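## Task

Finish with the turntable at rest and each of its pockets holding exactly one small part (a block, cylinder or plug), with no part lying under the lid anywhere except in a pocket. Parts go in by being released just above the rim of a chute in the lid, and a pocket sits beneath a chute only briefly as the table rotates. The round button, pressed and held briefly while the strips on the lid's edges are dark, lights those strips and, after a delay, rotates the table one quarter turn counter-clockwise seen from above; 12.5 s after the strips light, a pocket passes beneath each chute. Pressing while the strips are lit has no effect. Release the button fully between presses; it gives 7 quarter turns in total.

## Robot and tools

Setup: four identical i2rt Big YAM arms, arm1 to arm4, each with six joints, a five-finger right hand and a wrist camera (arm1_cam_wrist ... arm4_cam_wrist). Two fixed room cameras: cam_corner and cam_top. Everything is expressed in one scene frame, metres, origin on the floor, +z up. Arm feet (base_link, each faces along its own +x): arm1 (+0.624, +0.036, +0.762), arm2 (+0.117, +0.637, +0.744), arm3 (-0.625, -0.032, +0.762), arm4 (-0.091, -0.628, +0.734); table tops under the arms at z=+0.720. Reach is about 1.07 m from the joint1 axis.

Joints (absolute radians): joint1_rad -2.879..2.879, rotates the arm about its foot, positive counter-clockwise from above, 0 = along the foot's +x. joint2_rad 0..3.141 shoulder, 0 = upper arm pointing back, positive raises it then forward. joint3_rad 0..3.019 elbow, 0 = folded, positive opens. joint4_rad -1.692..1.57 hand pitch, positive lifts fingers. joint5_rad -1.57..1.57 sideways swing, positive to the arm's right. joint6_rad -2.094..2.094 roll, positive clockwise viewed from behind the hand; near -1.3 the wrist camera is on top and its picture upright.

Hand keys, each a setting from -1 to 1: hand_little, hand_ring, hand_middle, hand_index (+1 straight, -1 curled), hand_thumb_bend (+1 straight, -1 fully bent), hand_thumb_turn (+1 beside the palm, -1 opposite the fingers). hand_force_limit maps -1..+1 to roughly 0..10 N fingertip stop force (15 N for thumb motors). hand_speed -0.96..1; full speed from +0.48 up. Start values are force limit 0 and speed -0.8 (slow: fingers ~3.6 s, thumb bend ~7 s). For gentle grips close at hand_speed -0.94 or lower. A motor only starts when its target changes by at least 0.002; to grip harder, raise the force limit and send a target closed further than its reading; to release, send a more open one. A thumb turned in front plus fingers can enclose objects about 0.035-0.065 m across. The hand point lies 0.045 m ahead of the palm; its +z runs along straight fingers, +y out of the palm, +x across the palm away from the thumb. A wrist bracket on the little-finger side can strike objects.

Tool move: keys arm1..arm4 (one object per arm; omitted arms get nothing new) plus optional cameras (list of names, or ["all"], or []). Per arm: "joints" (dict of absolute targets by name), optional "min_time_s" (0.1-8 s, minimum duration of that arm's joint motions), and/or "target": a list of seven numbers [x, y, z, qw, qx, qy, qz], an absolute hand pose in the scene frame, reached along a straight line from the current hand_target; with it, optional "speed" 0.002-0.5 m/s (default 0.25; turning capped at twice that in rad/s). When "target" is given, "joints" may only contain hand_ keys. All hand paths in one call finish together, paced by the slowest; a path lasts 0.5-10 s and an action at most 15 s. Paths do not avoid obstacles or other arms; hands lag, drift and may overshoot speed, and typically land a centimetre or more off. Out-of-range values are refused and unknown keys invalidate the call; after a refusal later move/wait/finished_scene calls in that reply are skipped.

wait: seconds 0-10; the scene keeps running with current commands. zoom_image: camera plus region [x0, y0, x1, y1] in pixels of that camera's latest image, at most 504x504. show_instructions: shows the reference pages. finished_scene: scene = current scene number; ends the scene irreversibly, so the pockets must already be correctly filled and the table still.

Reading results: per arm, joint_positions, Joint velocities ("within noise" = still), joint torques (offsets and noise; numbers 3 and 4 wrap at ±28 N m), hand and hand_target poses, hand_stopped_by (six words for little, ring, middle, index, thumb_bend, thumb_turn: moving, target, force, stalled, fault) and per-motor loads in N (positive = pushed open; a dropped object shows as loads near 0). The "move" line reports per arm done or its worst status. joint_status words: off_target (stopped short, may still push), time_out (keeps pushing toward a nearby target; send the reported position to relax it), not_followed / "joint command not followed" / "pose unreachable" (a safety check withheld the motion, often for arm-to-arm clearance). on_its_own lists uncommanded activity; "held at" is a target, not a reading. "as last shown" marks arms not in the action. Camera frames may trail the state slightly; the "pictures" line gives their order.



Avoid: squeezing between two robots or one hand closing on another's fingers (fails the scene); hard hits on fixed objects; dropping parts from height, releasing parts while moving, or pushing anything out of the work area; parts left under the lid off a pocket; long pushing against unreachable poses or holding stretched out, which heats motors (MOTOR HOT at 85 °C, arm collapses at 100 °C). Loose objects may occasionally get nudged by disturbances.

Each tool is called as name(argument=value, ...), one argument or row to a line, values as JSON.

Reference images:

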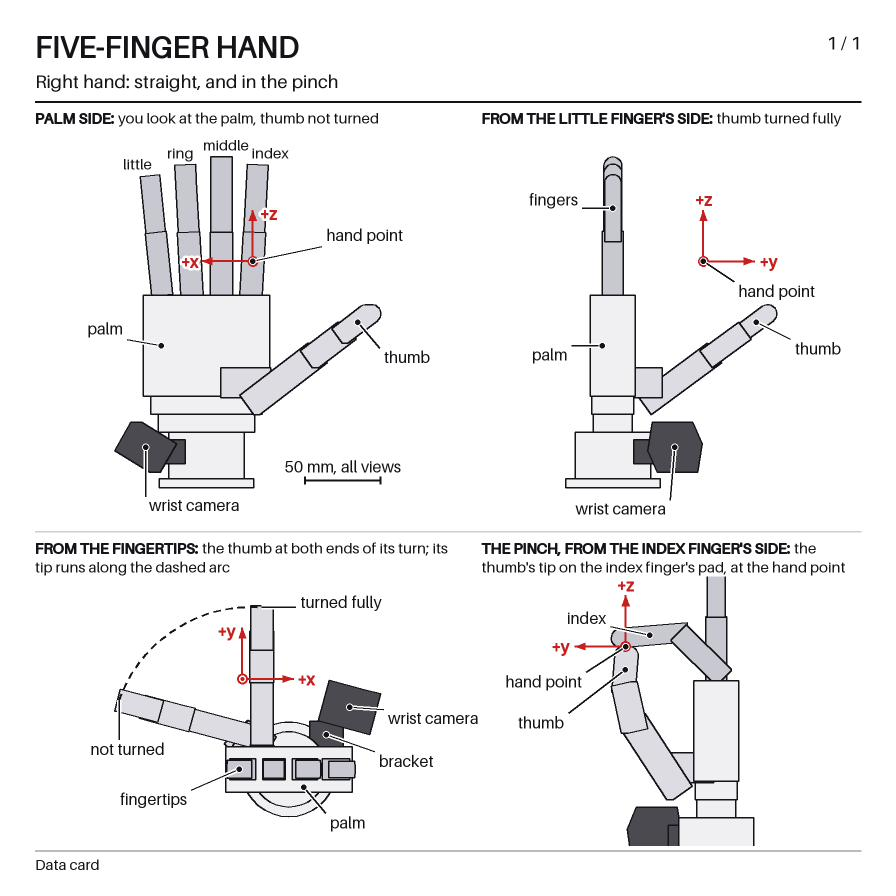

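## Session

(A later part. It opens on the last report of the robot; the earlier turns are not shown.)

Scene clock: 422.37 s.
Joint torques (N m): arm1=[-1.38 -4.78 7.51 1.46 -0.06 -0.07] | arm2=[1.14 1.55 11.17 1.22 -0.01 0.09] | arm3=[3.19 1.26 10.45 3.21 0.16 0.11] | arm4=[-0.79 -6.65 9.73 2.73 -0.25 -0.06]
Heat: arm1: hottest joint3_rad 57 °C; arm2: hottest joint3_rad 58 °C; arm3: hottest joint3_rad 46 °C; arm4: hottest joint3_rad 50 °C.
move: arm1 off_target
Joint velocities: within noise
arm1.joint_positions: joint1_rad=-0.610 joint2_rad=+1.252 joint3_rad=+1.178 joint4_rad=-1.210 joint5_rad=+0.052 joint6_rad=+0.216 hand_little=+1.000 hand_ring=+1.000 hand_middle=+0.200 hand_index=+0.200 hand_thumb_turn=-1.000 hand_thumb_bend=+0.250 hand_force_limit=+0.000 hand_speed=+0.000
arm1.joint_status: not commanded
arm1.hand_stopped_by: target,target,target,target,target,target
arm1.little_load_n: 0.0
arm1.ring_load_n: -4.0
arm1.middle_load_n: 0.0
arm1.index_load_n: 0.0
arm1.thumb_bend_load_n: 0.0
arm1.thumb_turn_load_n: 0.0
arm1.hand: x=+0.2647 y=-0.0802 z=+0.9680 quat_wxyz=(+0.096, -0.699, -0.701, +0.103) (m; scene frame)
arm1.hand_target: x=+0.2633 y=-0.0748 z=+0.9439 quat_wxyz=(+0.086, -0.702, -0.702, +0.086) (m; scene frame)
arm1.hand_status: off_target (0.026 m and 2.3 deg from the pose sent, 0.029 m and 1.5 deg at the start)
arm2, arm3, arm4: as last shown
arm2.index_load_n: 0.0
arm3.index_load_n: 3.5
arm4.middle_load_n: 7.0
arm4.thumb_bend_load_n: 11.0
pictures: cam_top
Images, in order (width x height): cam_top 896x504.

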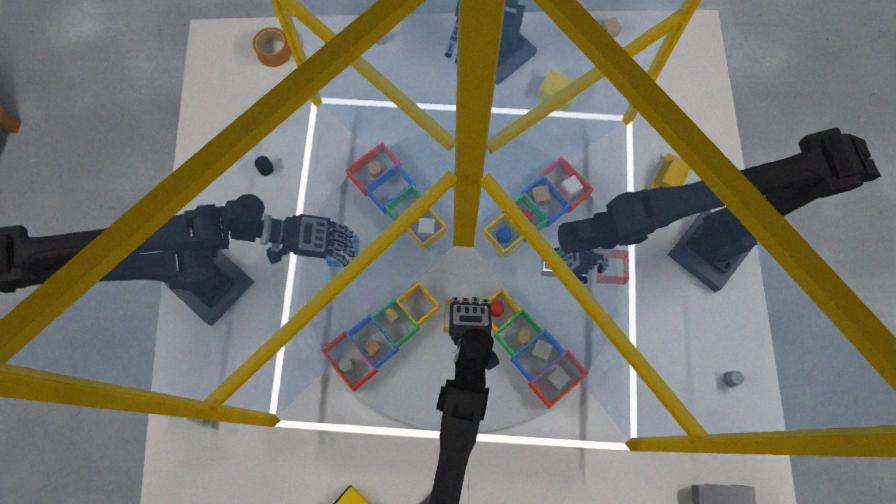

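move(
  arm1={"target": [0.28, -0.07, 1.03, 0.0862, -0.7019, -0.7019, 0.0862], "speed": 0.15},
  cameras=[],
)

wait(
  seconds=8.6,
  cameras=["cam_top"],
)

Scene clock: 423.93 s.
Joint torques (N m): arm1=[-1.2 -6.65 13.9 0.14 0 -0.05] | arm2=[1.26 1.79 11.18 1.16 0 0.07] | arm3=[3.25 1.32 10.36 3.17 0.15 0.11] | arm4=[-0.79 -6.65 9.73 2.73 -0.25 -0.06]
Heat: arm1: hottest joint3_rad 57 °C; arm2: hottest joint3_rad 59 °C; arm3: hottest joint3_rad 46 °C; arm4: hottest joint3_rad 50 °C.
move: arm1 off_target
Joint velocities: within noise
arm1.joint_positions: joint1_rad=-0.616 joint2_rad=+1.232 joint3_rad=+1.283 joint4_rad=-1.408 joint5_rad=+0.051 joint6_rad=+0.209 hand_little=+1.000 hand_ring=+1.000 hand_middle=+0.200 hand_index=+0.200 hand_thumb_turn=-1.000 hand_thumb_bend=+0.250 hand_force_limit=+0.000 hand_speed=+0.000
arm1.joint_status: not commanded
arm1.hand_stopped_by: target,target,target,target,target,target
arm1.little_load_n: 0.0
arm1.ring_load_n: 0.0
arm1.middle_load_n: 0.0
arm1.index_load_n: 0.0
arm1.thumb_bend_load_n: 0.0
arm1.thumb_turn_load_n: 0.0
arm1.hand: x=+0.2905 y=-0.0721 z=+1.0138 quat_wxyz=(+0.077, -0.701, -0.705, +0.073) (m; scene frame)
arm1.hand_target: x=+0.2806 y=-0.0698 z=+1.0298 quat_wxyz=(+0.086, -0.702, -0.702, +0.086) (m; scene frame)
arm1.hand_status: off_target (0.019 m and 1.9 deg from the pose sent, 0.065 m and 2.3 deg at the start)
arm2, arm3: as last shown
arm2.middle_load_n: -0.5
arm4.joint_positions: joint1_rad=-1.001 joint2_rad=+1.095 joint3_rad=+0.809 joint4_rad=-0.268 joint5_rad=-0.162 joint6_rad=-0.083 hand_little=+0.200 hand_ring=+0.350 hand_middle=+0.249 hand_index=+0.249 hand_thumb_turn=-1.000 hand_thumb_bend=+0.253 hand_force_limit=+0.000 hand_speed=-0.900
arm4.joint_status: not commanded
arm4.hand_stopped_by: target,target,force,force,target,target
arm4.little_load_n: 0.0
arm4.ring_load_n: 0.0
arm4.middle_load_n: 7.5
arm4.index_load_n: 6.5
arm4.thumb_bend_load_n: 11.0
arm4.thumb_turn_load_n: 0.0
arm4.hand: x=-0.0372 y=-0.1625 z=+0.9335 quat_wxyz=(-0.490, +0.871, -0.027, +0.007) (m; scene frame)
arm4.hand_target: x=-0.0316 y=-0.1571 z=+0.9371 quat_wxyz=(-0.500, +0.866, -0.023, +0.013) (m; scene frame)
arm4.hand_status: not commanded
pictures: none
No camera images: "cameras" was empty.

Scene clock: 432.53 s.
Joint torques (N m): arm1=[-1.38 -6.59 13.87 0.18 0 -0.04] | arm2=[1.44 1.67 11.19 1.25 -0.01 0.08] | arm3=[3.08 1.14 10.4 3.15 0.16 0.11] | arm4=[-0.79 -6.65 9.73 2.71 -0.25 -0.06]
Heat: arm1: hottest joint3_rad 55 °C; arm2: hottest joint3_rad 59 °C; arm3: hottest joint3_rad 46 °C; arm4: hottest joint3_rad 49 °C.
Joint velocities: within noise
arm1.joint_positions: joint1_rad=-0.616 joint2_rad=+1.232 joint3_rad=+1.283 joint4_rad=-1.408 joint5_rad=+0.051 joint6_rad=+0.209 hand_little=+1.000 hand_ring=+1.000 hand_middle=+0.200 hand_index=+0.200 hand_thumb_turn=-1.000 hand_thumb_bend=+0.250 hand_force_limit=+0.000 hand_speed=+0.000
arm1.joint_status: not commanded
arm1.hand_stopped_by: target,target,target,target,target,target
arm1.little_load_n: 0.0
arm1.ring_load_n: 0.0
arm1.middle_load_n: 0.0
arm1.index_load_n: 0.0
arm1.thumb_bend_load_n: 0.0
arm1.thumb_turn_load_n: 0.0
arm1.hand: x=+0.2905 y=-0.0721 z=+1.0138 quat_wxyz=(+0.077, -0.701, -0.705, +0.073) (m; scene frame)
arm1.hand_target: x=+0.2806 y=-0.0698 z=+1.0298 quat_wxyz=(+0.086, -0.702, -0.702, +0.086) (m; scene frame)
arm1.hand_status: off_target (0.019 m and 1.9 deg from the pose sent, 0.065 m and 2.3 deg at the start)
arm2.joint_positions: joint1_rad=-1.027 joint2_rad=+0.640 joint3_rad=+1.279 joint4_rad=-1.242 joint5_rad=-0.003 joint6_rad=-0.014 hand_little=+1.000 hand_ring=+1.000 hand_middle=+0.900 hand_index=+0.900 hand_thumb_turn=-1.000 hand_thumb_bend=+0.600 hand_force_limit=+0.000 hand_speed=+1.000
arm2.joint_status: not commanded
arm2.hand_stopped_by: target,target,target,target,target,target
arm2.little_load_n: 0.0
arm2.ring_load_n: 0.0
arm2.middle_load_n: 0.0
arm2.index_load_n: -0.5
arm2.thumb_bend_load_n: 0.0
arm2.thumb_turn_load_n: 0.0
arm2.hand: x=+0.0602 y=+0.3835 z=+1.1777 quat_wxyz=(+0.070, -0.136, -0.878, +0.454) (m; scene frame)
arm2.hand_target: x=+0.0641 y=+0.3864 z=+1.1969 quat_wxyz=(+0.068, -0.137, -0.869, +0.470) (m; scene frame)
arm2.hand_status: not commanded
arm3.joint_positions: joint1_rad=-0.640 joint2_rad=+0.584 joint3_rad=+0.388 joint4_rad=-0.191 joint5_rad=+0.244 joint6_rad=+0.086 hand_little=+0.200 hand_ring=+0.350 hand_middle=+0.253 hand_index=+0.223 hand_thumb_turn=-1.000 hand_thumb_bend=+0.252 hand_force_limit=+0.000 hand_speed=-0.900
arm3.joint_status: not commanded
arm3.hand_stopped_by: target,target,force,force,target,target
arm3.little_load_n: 0.0
arm3.ring_load_n: 0.0
arm3.middle_load_n: 5.0
arm3.index_load_n: 3.5
arm3.thumb_bend_load_n: 13.0
arm3.thumb_turn_load_n: 1.0
arm3.hand: x=-0.2844 y=+0.0266 z=+0.9319 quat_wxyz=(-0.385, +0.568, -0.595, +0.418) (m; scene frame)
arm3.hand_target: x=-0.2813 y=+0.0319 z=+0.9350 quat_wxyz=(-0.395, +0.564, -0.594, +0.416) (m; scene frame)
arm3.hand_status: not commanded
arm4.joint_positions: joint1_rad=-1.001 joint2_rad=+1.095 joint3_rad=+0.809 joint4_rad=-0.268 joint5_rad=-0.162 joint6_rad=-0.083 hand_little=+0.200 hand_ring=+0.350 hand_middle=+0.249 hand_index=+0.249 hand_thumb_turn=-1.000 hand_thumb_bend=+0.253 hand_force_limit=+0.000 hand_speed=-0.900
arm4.joint_status: not commanded
arm4.hand_stopped_by: target,target,force,force,target,target
arm4.little_load_n: 0.0
arm4.ring_load_n: 0.5
arm4.middle_load_n: 7.5
arm4.index_load_n: 6.5
arm4.thumb_bend_load_n: 11.5
arm4.thumb_turn_load_n: 0.0
arm4.hand: x=-0.0372 y=-0.1625 z=+0.9335 quat_wxyz=(-0.490, +0.871, -0.027, +0.007) (m; scene frame)
arm4.hand_target: x=-0.0316 y=-0.1571 z=+0.9371 quat_wxyz=(-0.500, +0.866, -0.023, +0.013) (m; scene frame)
arm4.hand_status: not commanded
wait: 8.60 s; at rest by 0.27 s
pictures: cam_top
Images, in order (width x height): cam_top 896x504.

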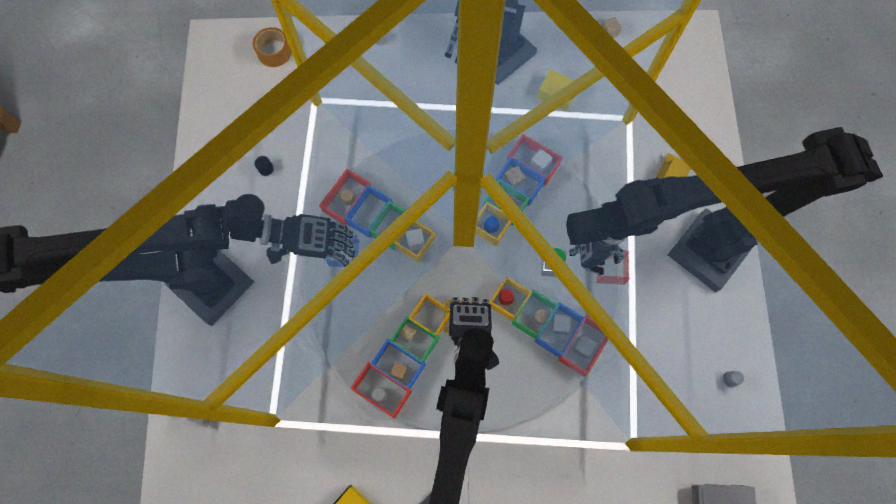

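wait(
  seconds=1.0,
  cameras=[],
)

move(
  arm3={"joints": {"hand_index": 0.9, "hand_middle": 0.9, "hand_ring": 0.9, "hand_thumb_bend": 0.6, "hand_speed": 1}},
  arm4={"joints": {"hand_index": 0.9, "hand_middle": 0.9, "hand_ring": 0.9, "hand_thumb_bend": 0.6, "hand_speed": 1}},
  cameras=["cam_top", "cam_corner", "arm3_cam_wrist", "arm4_cam_wrist"],
)

Scene clock: 433.90 s.
Joint torques (N m): arm1=[-1.2 -6.65 13.9 0.13 0 -0.06] | arm2=[1.14 1.44 11.18 1.24 0.01 0.07] | arm3=[3.31 1.2 10.41 3.12 0.15 0.1] | arm4=[-0.79 -6.65 9.73 2.73 -0.25 -0.06]
Heat: arm1: hottest joint3_rad 55 °C; arm2: hottest joint3_rad 59 °C; arm3: hottest joint3_rad 46 °C; arm4: hottest joint3_rad 49 °C.
Joint velocities: within noise
arm1.joint_positions: joint1_rad=-0.616 joint2_rad=+1.232 joint3_rad=+1.283 joint4_rad=-1.408 joint5_rad=+0.051 joint6_rad=+0.209 hand_little=+1.000 hand_ring=+1.000 hand_middle=+0.200 hand_index=+0.200 hand_thumb_turn=-1.000 hand_thumb_bend=+0.250 hand_force_limit=+0.000 hand_speed=+0.000
arm1.joint_status: not commanded
arm1.hand_stopped_by: target,target,target,target,target,target
arm1.little_load_n: 0.0
arm1.ring_load_n: 0.0
arm1.middle_load_n: 0.0
arm1.index_load_n: 0.0
arm1.thumb_bend_load_n: 0.0
arm1.thumb_turn_load_n: 0.0
arm1.hand: x=+0.2905 y=-0.0721 z=+1.0138 quat_wxyz=(+0.077, -0.701, -0.705, +0.073) (m; scene frame)
arm1.hand_target: x=+0.2806 y=-0.0698 z=+1.0298 quat_wxyz=(+0.086, -0.702, -0.702, +0.086) (m; scene frame)
arm1.hand_status: off_target (0.019 m and 1.9 deg from the pose sent, 0.065 m and 2.3 deg at the start)
arm2.joint_positions: joint1_rad=-1.027 joint2_rad=+0.640 joint3_rad=+1.279 joint4_rad=-1.242 joint5_rad=-0.003 joint6_rad=-0.014 hand_little=+1.000 hand_ring=+1.000 hand_middle=+0.900 hand_index=+0.900 hand_thumb_turn=-1.000 hand_thumb_bend=+0.600 hand_force_limit=+0.000 hand_speed=+1.000
arm2.joint_status: not commanded
arm2.hand_stopped_by: target,target,target,target,target,target
arm2.little_load_n: 0.0
arm2.ring_load_n: 0.0
arm2.middle_load_n: 0.0
arm2.index_load_n: 0.0
arm2.thumb_bend_load_n: 0.0
arm2.thumb_turn_load_n: 0.0
arm2.hand: x=+0.0602 y=+0.3835 z=+1.1777 quat_wxyz=(+0.070, -0.136, -0.878, +0.454) (m; scene frame)
arm2.hand_target: x=+0.0641 y=+0.3864 z=+1.1969 quat_wxyz=(+0.068, -0.137, -0.869, +0.470) (m; scene frame)
arm2.hand_status: not commanded
arm3.joint_positions: joint1_rad=-0.640 joint2_rad=+0.584 joint3_rad=+0.388 joint4_rad=-0.191 joint5_rad=+0.244 joint6_rad=+0.086 hand_little=+0.200 hand_ring=+0.350 hand_middle=+0.253 hand_index=+0.223 hand_thumb_turn=-1.000 hand_thumb_bend=+0.252 hand_force_limit=+0.000 hand_speed=-0.900
arm3.joint_status: not commanded
arm3.hand_stopped_by: target,target,force,force,target,target
arm3.little_load_n: -0.5
arm3.ring_load_n: 0.0
arm3.middle_load_n: 4.5
arm3.index_load_n: 3.5
arm3.thumb_bend_load_n: 13.0
arm3.thumb_turn_load_n: 0.5
arm3.hand: x=-0.2844 y=+0.0266 z=+0.9319 quat_wxyz=(-0.385, +0.568, -0.595, +0.418) (m; scene frame)
arm3.hand_target: x=-0.2813 y=+0.0319 z=+0.9350 quat_wxyz=(-0.395, +0.564, -0.594, +0.416) (m; scene frame)
arm3.hand_status: not commanded
arm4.joint_positions: joint1_rad=-1.001 joint2_rad=+1.095 joint3_rad=+0.809 joint4_rad=-0.268 joint5_rad=-0.162 joint6_rad=-0.083 hand_little=+0.200 hand_ring=+0.350 hand_middle=+0.249 hand_index=+0.249 hand_thumb_turn=-1.000 hand_thumb_bend=+0.253 hand_force_limit=+0.000 hand_speed=-0.900
arm4.joint_status: not commanded
arm4.hand_stopped_by: target,target,force,force,target,target
arm4.little_load_n: 0.0
arm4.ring_load_n: 0.0
arm4.middle_load_n: 7.0
arm4.index_load_n: 6.5
arm4.thumb_bend_load_n: 11.0
arm4.thumb_turn_load_n: 0.0
arm4.hand: x=-0.0372 y=-0.1625 z=+0.9335 quat_wxyz=(-0.490, +0.871, -0.027, +0.007) (m; scene frame)
arm4.hand_target: x=-0.0316 y=-0.1571 z=+0.9371 quat_wxyz=(-0.500, +0.866, -0.023, +0.013) (m; scene frame)
arm4.hand_status: not commanded
wait: 1.00 s; at rest from the start
pictures: none
No camera images: "cameras" was empty.

Scene clock: 434.53 s.
Joint torques (N m): arm1=[-1.26 -6.53 13.9 0.21 0 -0.04] | arm2=[1.14 1.44 11.15 1.25 -0.01 0.09] | arm3=[3.08 1.32 10.51 3.11 0.17 0.11] | arm4=[-0.73 -6.65 9.73 2.67 -0.24 -0.06]
Heat: arm1: hottest joint3_rad 55 °C; arm2: hottest joint3_rad 59 °C; arm3: hottest joint3_rad 46 °C; arm4: hottest joint3_rad 49 °C.
move: arm3 done; arm4 done
Joint velocities: within noise
arm1, arm2: as last shown
arm2.thumb_turn_load_n: 0.5
arm3.joint_positions: joint1_rad=-0.640 joint2_rad=+0.584 joint3_rad=+0.388 joint4_rad=-0.187 joint5_rad=+0.244 joint6_rad=+0.087 hand_little=+0.200 hand_ring=+0.900 hand_middle=+0.900 hand_index=+0.900 hand_thumb_turn=-1.000 hand_thumb_bend=+0.600 hand_force_limit=+0.000 hand_speed=+1.000
arm3.joint_status: all done
arm3.hand_stopped_by: target,target,target,target,target,target
arm3.little_load_n: -0.5
arm3.ring_load_n: 0.0
arm3.middle_load_n: 0.0
arm3.index_load_n: 0.0
arm3.thumb_bend_load_n: 0.5
arm3.thumb_turn_load_n: 0.0
arm3.hand: x=-0.2838 y=+0.0268 z=+0.9329 quat_wxyz=(-0.387, +0.567, -0.595, +0.419) (m; scene frame)
arm3.hand_target: x=-0.2813 y=+0.0319 z=+0.9350 quat_wxyz=(-0.395, +0.564, -0.594, +0.416) (m; scene frame)
arm3.hand_status: not commanded
arm4.joint_positions: joint1_rad=-1.001 joint2_rad=+1.095 joint3_rad=+0.809 joint4_rad=-0.266 joint5_rad=-0.162 joint6_rad=-0.083 hand_little=+0.200 hand_ring=+0.900 hand_middle=+0.900 hand_index=+0.900 hand_thumb_turn=-1.000 hand_thumb_bend=+0.600 hand_force_limit=+0.000 hand_speed=+1.000
arm4.joint_status: all done
arm4.hand_stopped_by: target,target,target,target,target,target
arm4.little_load_n: 0.0
arm4.ring_load_n: 0.0
arm4.middle_load_n: 0.0
arm4.index_load_n: 0.0
arm4.thumb_bend_load_n: 0.0
arm4.thumb_turn_load_n: 0.0
arm4.hand: x=-0.0371 y=-0.1622 z=+0.9337 quat_wxyz=(-0.491, +0.871, -0.027, +0.007) (m; scene frame)
arm4.hand_target: x=-0.0316 y=-0.1571 z=+0.9371 quat_wxyz=(-0.500, +0.866, -0.023, +0.013) (m; scene frame)
arm4.hand_status: not commanded
pictures: arm3_cam_wrist, arm4_cam_wrist, cam_corner, cam_top
Images, in order (width x height): arm3_cam_wrist 616x616, arm4_cam_wrist 616x616, cam_corner 896x504, cam_top 896x504.

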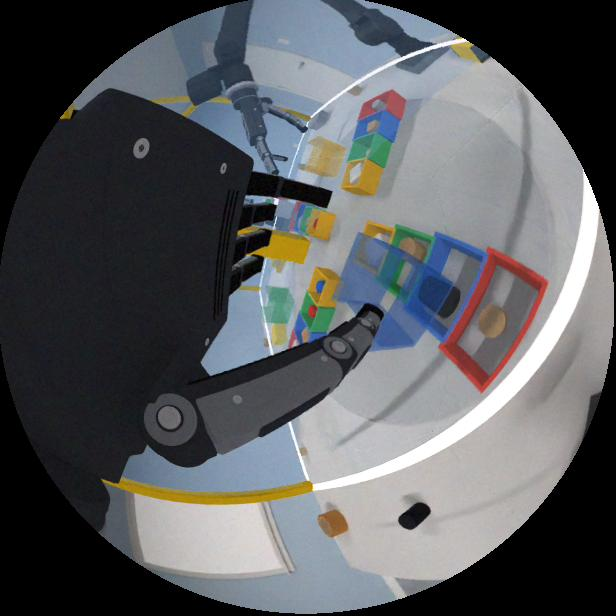

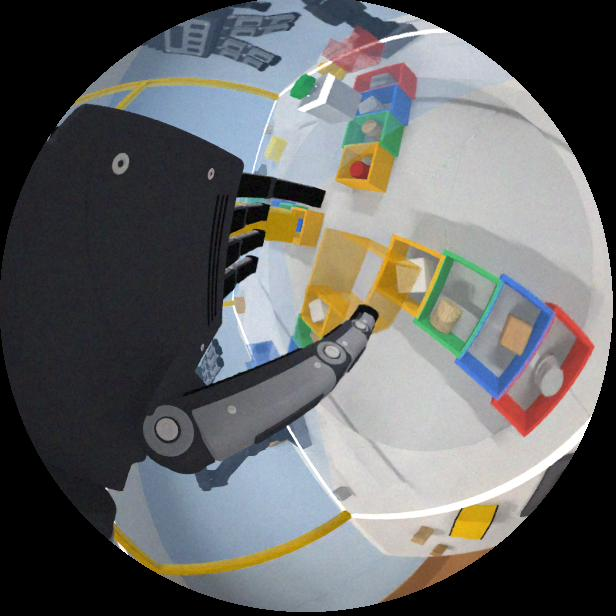

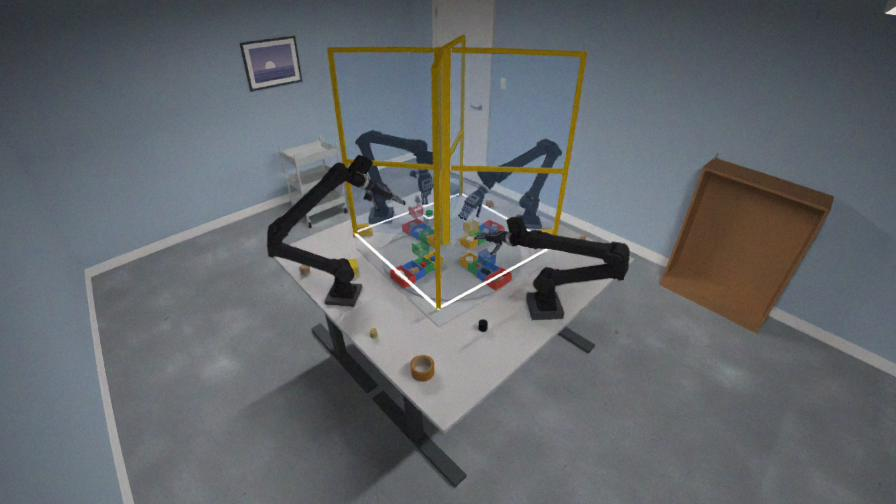

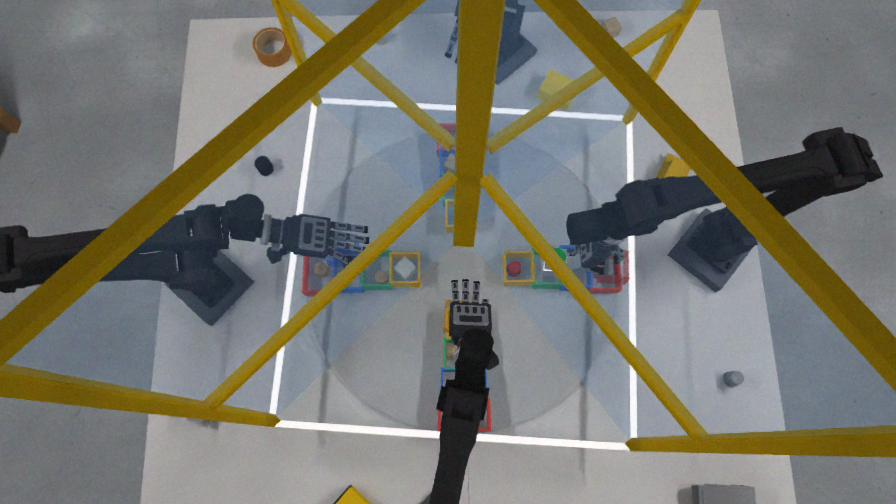

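move(
  arm3={"target": [-0.295, 0.025, 1.05, 0.3948, -0.5638, 0.5942, -0.4161], "speed": 0.2},
  arm4={"target": [-0.04, -0.18, 1.05, 0.4998, -0.8657, 0.0227, -0.0131], "speed": 0.2},
  cameras=[],
)

move(
  arm3={"joints": {"joint2_rad": 0.628, "joint3_rad": 1.317, "joint4_rad": -1.15, "joint5_rad": 0, "joint6_rad": 0}, "min_time_s": 2.5},
  arm4={"joints": {"joint2_rad": 0.62, "joint3_rad": 1.3, "joint4_rad": -1.23, "joint5_rad": 0, "joint6_rad": 0}, "min_time_s": 2.5},
  cameras=["all"],
)

zoom_image(
  camera="cam_top",
  region=[310, 130, 610, 430],
)

zoom_image(
  camera="arm2_cam_wrist",
  region=[250, 120, 450, 320],
)

zoom_image(
  camera="arm3_cam_wrist",
  region=[320, 130, 520, 360],
)

Scene clock: 436.43 s.
Joint torques (N m): arm1=[-1.2 -6.89 13.87 0.18 -0.01 -0.04] | arm2=[1.2 1.49 11.23 1.26 0.02 0.1] | arm3=[1.38 0.91 13.97 1.92 0.02 0] | arm4=[-0.15 -5.83 15.24 1.44 -0.06 -0.01]
Heat: arm1: hottest joint3_rad 55 °C; arm2: hottest joint3_rad 59 °C; arm3: hottest joint3_rad 46 °C; arm4: hottest joint3_rad 50 °C.
move: arm3 off_target; arm4 off_target
Joint velocities: within noise
arm1, arm2: as last shown
arm2.thumb_turn_load_n: 0.0
arm3.joint_positions: joint1_rad=-0.643 joint2_rad=+0.525 joint3_rad=+0.632 joint4_rad=-0.510 joint5_rad=+0.222 joint6_rad=+0.087 hand_little=+0.200 hand_ring=+0.900 hand_middle=+0.900 hand_index=+0.900 hand_thumb_turn=-1.000 hand_thumb_bend=+0.600 hand_force_limit=+0.000 hand_speed=+1.000
arm3.joint_status: not commanded
arm3.hand_stopped_by: target,target,target,target,target,target
arm3.little_load_n: 0.0
arm3.ring_load_n: 0.0
arm3.middle_load_n: 0.0
arm3.index_load_n: 0.0
arm3.thumb_bend_load_n: 0.0
arm3.thumb_turn_load_n: 0.0
arm3.hand: x=-0.2983 y=+0.0278 z=+1.0260 quat_wxyz=(-0.384, +0.576, -0.595, +0.408) (m; scene frame)
arm3.hand_target: x=-0.2955 y=+0.0251 z=+1.0497 quat_wxyz=(-0.395, +0.564, -0.594, +0.416) (m; scene frame)
arm3.hand_status: off_target (0.024 m and 2.0 deg from the pose sent, 0.118 m and 1.0 deg at the start)
arm4.joint_positions: joint1_rad=-1.001 joint2_rad=+0.982 joint3_rad=+0.968 joint4_rad=-0.568 joint5_rad=-0.159 joint6_rad=-0.083 hand_little=+0.200 hand_ring=+0.900 hand_middle=+0.900 hand_index=+0.900 hand_thumb_turn=-1.000 hand_thumb_bend=+0.600 hand_force_limit=+0.000 hand_speed=+1.000
arm4.joint_status: not commanded
arm4.hand_stopped_by: target,target,target,target,target,target
arm4.little_load_n: 0.0
arm4.ring_load_n: 0.0
arm4.middle_load_n: 0.0
arm4.index_load_n: 0.0
arm4.thumb_bend_load_n: 0.5
arm4.thumb_turn_load_n: 0.0
arm4.hand: x=-0.0436 y=-0.1923 z=+1.0154 quat_wxyz=(-0.478, +0.878, -0.029, +0.006) (m; scene frame)
arm4.hand_target: x=-0.0404 y=-0.1817 z=+1.0496 quat_wxyz=(-0.500, +0.866, -0.023, +0.013) (m; scene frame)
arm4.hand_status: off_target (0.037 m and 3.1 deg from the pose sent, 0.118 m and 1.5 deg at the start)
pictures: none
No camera images: "cameras" was empty.

Scene clock: 439.50 s.
Joint torques (N m): arm1=[-1.26 -6.65 13.9 0.2 -0.01 -0.06] | arm2=[1.2 1.61 11.12 1.25 0.01 0.07] | arm3=[1.08 3.19 11.77 1.99 -0.04 -0.16] | arm4=[-0.15 -1.08 13.11 1.43 0.02 0.2]
Heat: arm1: hottest joint3_rad 55 °C; arm2: hottest joint3_rad 59 °C; arm3: hottest joint3_rad 47 °C; arm4: hottest joint3_rad 51 °C.
move: arm3 done; arm4 done
Joint velocities: within noise
arm1, arm2: as last shown
arm3.joint_positions: joint1_rad=-0.643 joint2_rad=+0.618 joint3_rad=+1.281 joint4_rad=-1.139 joint5_rad=+0.002 joint6_rad=+0.014 hand_little=+0.200 hand_ring=+0.900 hand_middle=+0.900 hand_index=+0.900 hand_thumb_turn=-1.000 hand_thumb_bend=+0.600 hand_force_limit=+0.000 hand_speed=+1.000
arm3.joint_status: all done
arm3.hand_stopped_by: target,target,target,target,target,target
arm3.little_load_n: 0.0
arm3.ring_load_n: 0.0
arm3.middle_load_n: 0.0
arm3.index_load_n: 0.0
arm3.thumb_bend_load_n: 0.0
arm3.thumb_turn_load_n: 0.0
arm3.hand: x=-0.3774 y=+0.0537 z=+1.2286 quat_wxyz=(-0.405, +0.656, -0.543, +0.333) (m; scene frame)
arm3.hand_target: x=-0.3777 y=+0.0501 z=+1.2417 quat_wxyz=(-0.406, +0.654, -0.539, +0.342) (m; scene frame)
arm3.hand_status: not commanded
arm4.joint_positions: joint1_rad=-1.001 joint2_rad=+0.621 joint3_rad=+1.242 joint4_rad=-1.219 joint5_rad=-0.002 joint6_rad=-0.014 hand_little=+0.200 hand_ring=+0.900 hand_middle=+0.900 hand_index=+0.900 hand_thumb_turn=-1.000 hand_thumb_bend=+0.600 hand_force_limit=+0.000 hand_speed=+1.000
arm4.joint_status: all done
arm4.hand_stopped_by: target,target,target,target,target,target
arm4.little_load_n: 0.0
arm4.ring_load_n: 0.0
arm4.middle_load_n: 0.0
arm4.index_load_n: -0.5
arm4.thumb_bend_load_n: 0.0
arm4.thumb_turn_load_n: 0.0
arm4.hand: x=-0.0611 y=-0.3760 z=+1.1613 quat_wxyz=(-0.464, +0.879, -0.097, +0.057) (m; scene frame)
arm4.hand_target: x=-0.0626 y=-0.3800 z=+1.1887 quat_wxyz=(-0.485, +0.867, -0.102, +0.057) (m; scene frame)
arm4.hand_status: not commanded
pictures: arm1_cam_wrist, arm2_cam_wrist, arm3_cam_wrist, arm4_cam_wrist, cam_corner, cam_top
Images, in order (width x height): arm1_cam_wrist 616x616, arm2_cam_wrist 616x616, arm3_cam_wrist 616x616, arm4_cam_wrist 616x616, cam_corner 896x504, cam_top 896x504.

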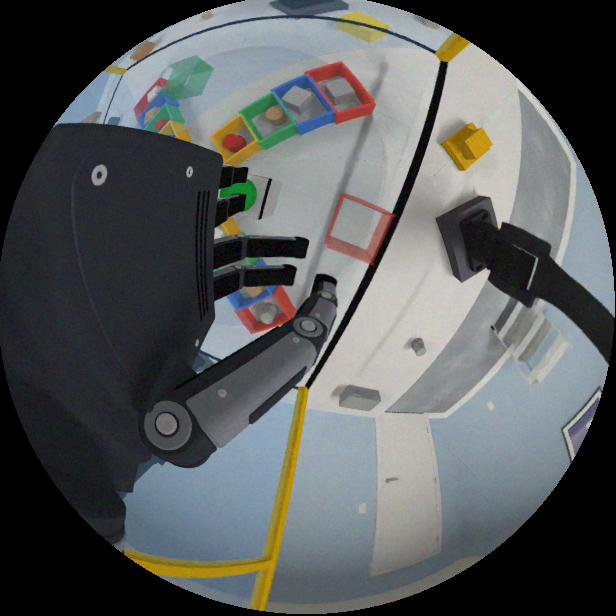

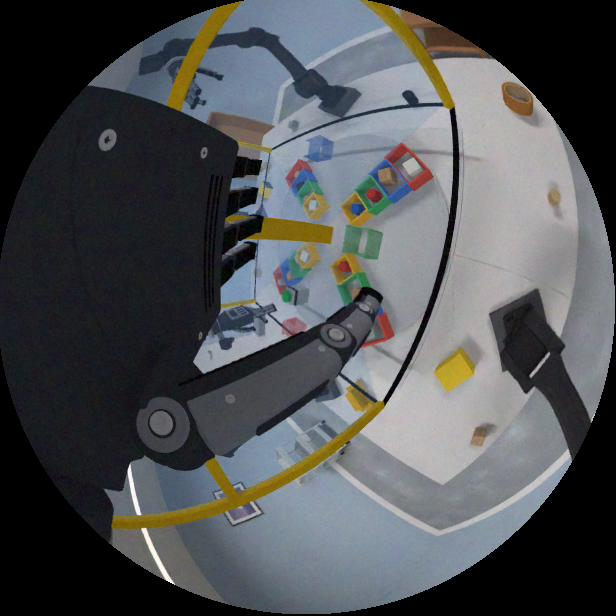

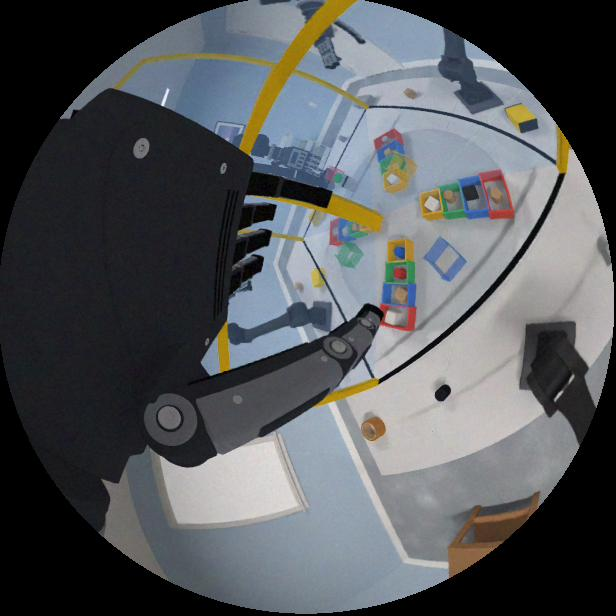

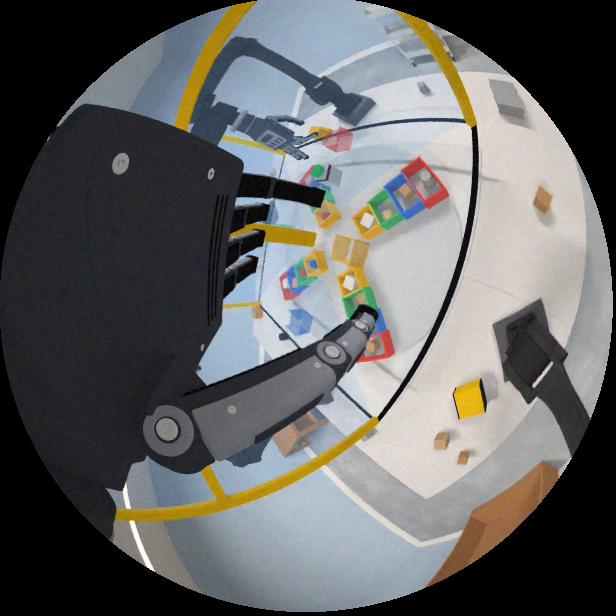

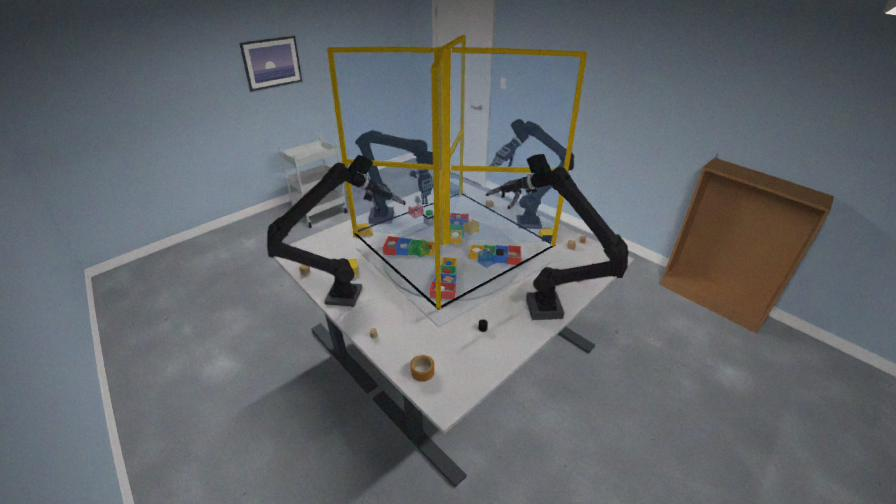

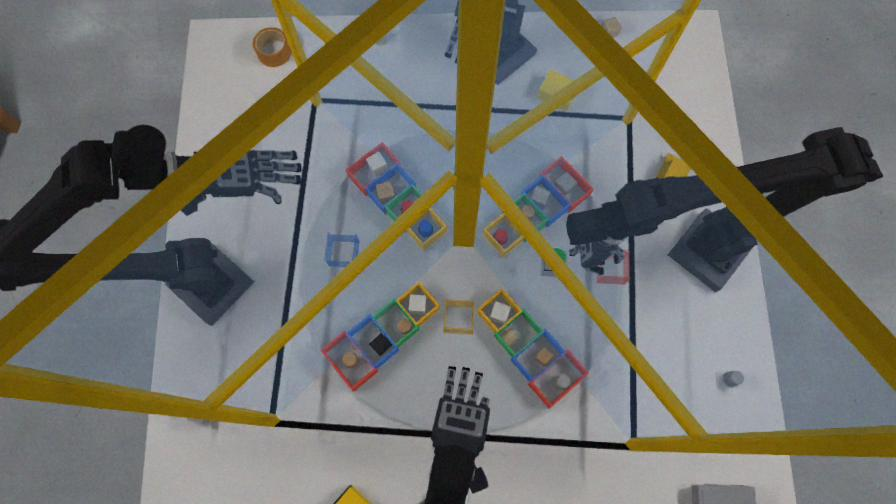

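Scaled by 1.680 from the camera's 896x504 image, which has a finer 1280x720 frame.

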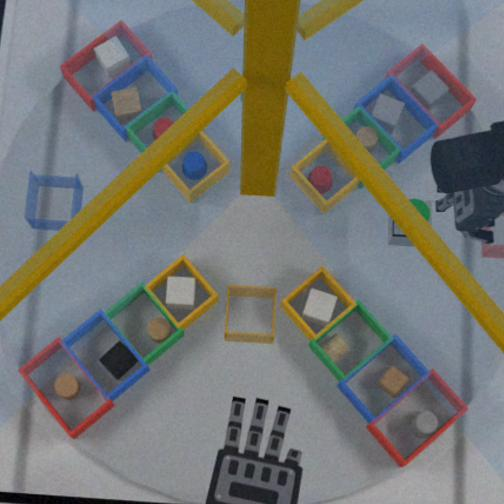

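Scaled by 2.520 from the camera's 616x616 image, which has a finer 880x880 frame.

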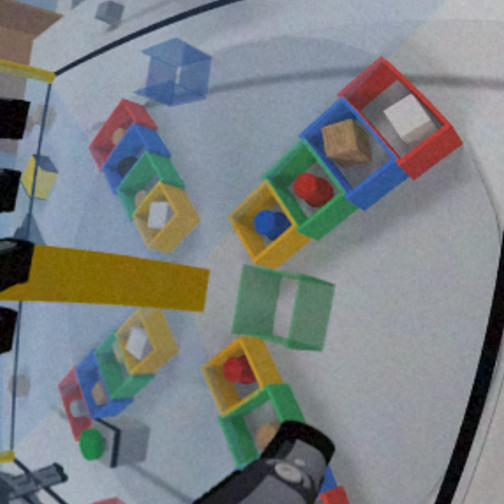

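Scaled by 2.191 from the camera's 616x616 image, which has a finer 880x880 frame.

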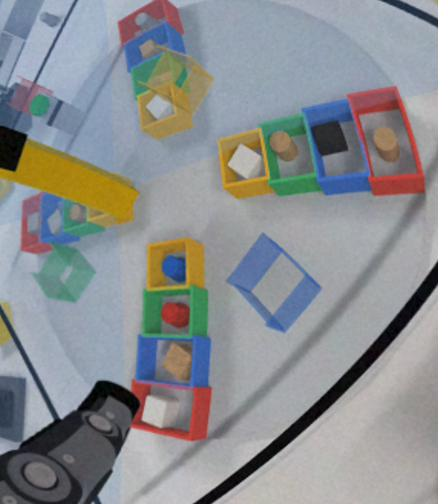

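finished_scene(
  scene=2,
)

The scene is finished: the task was done.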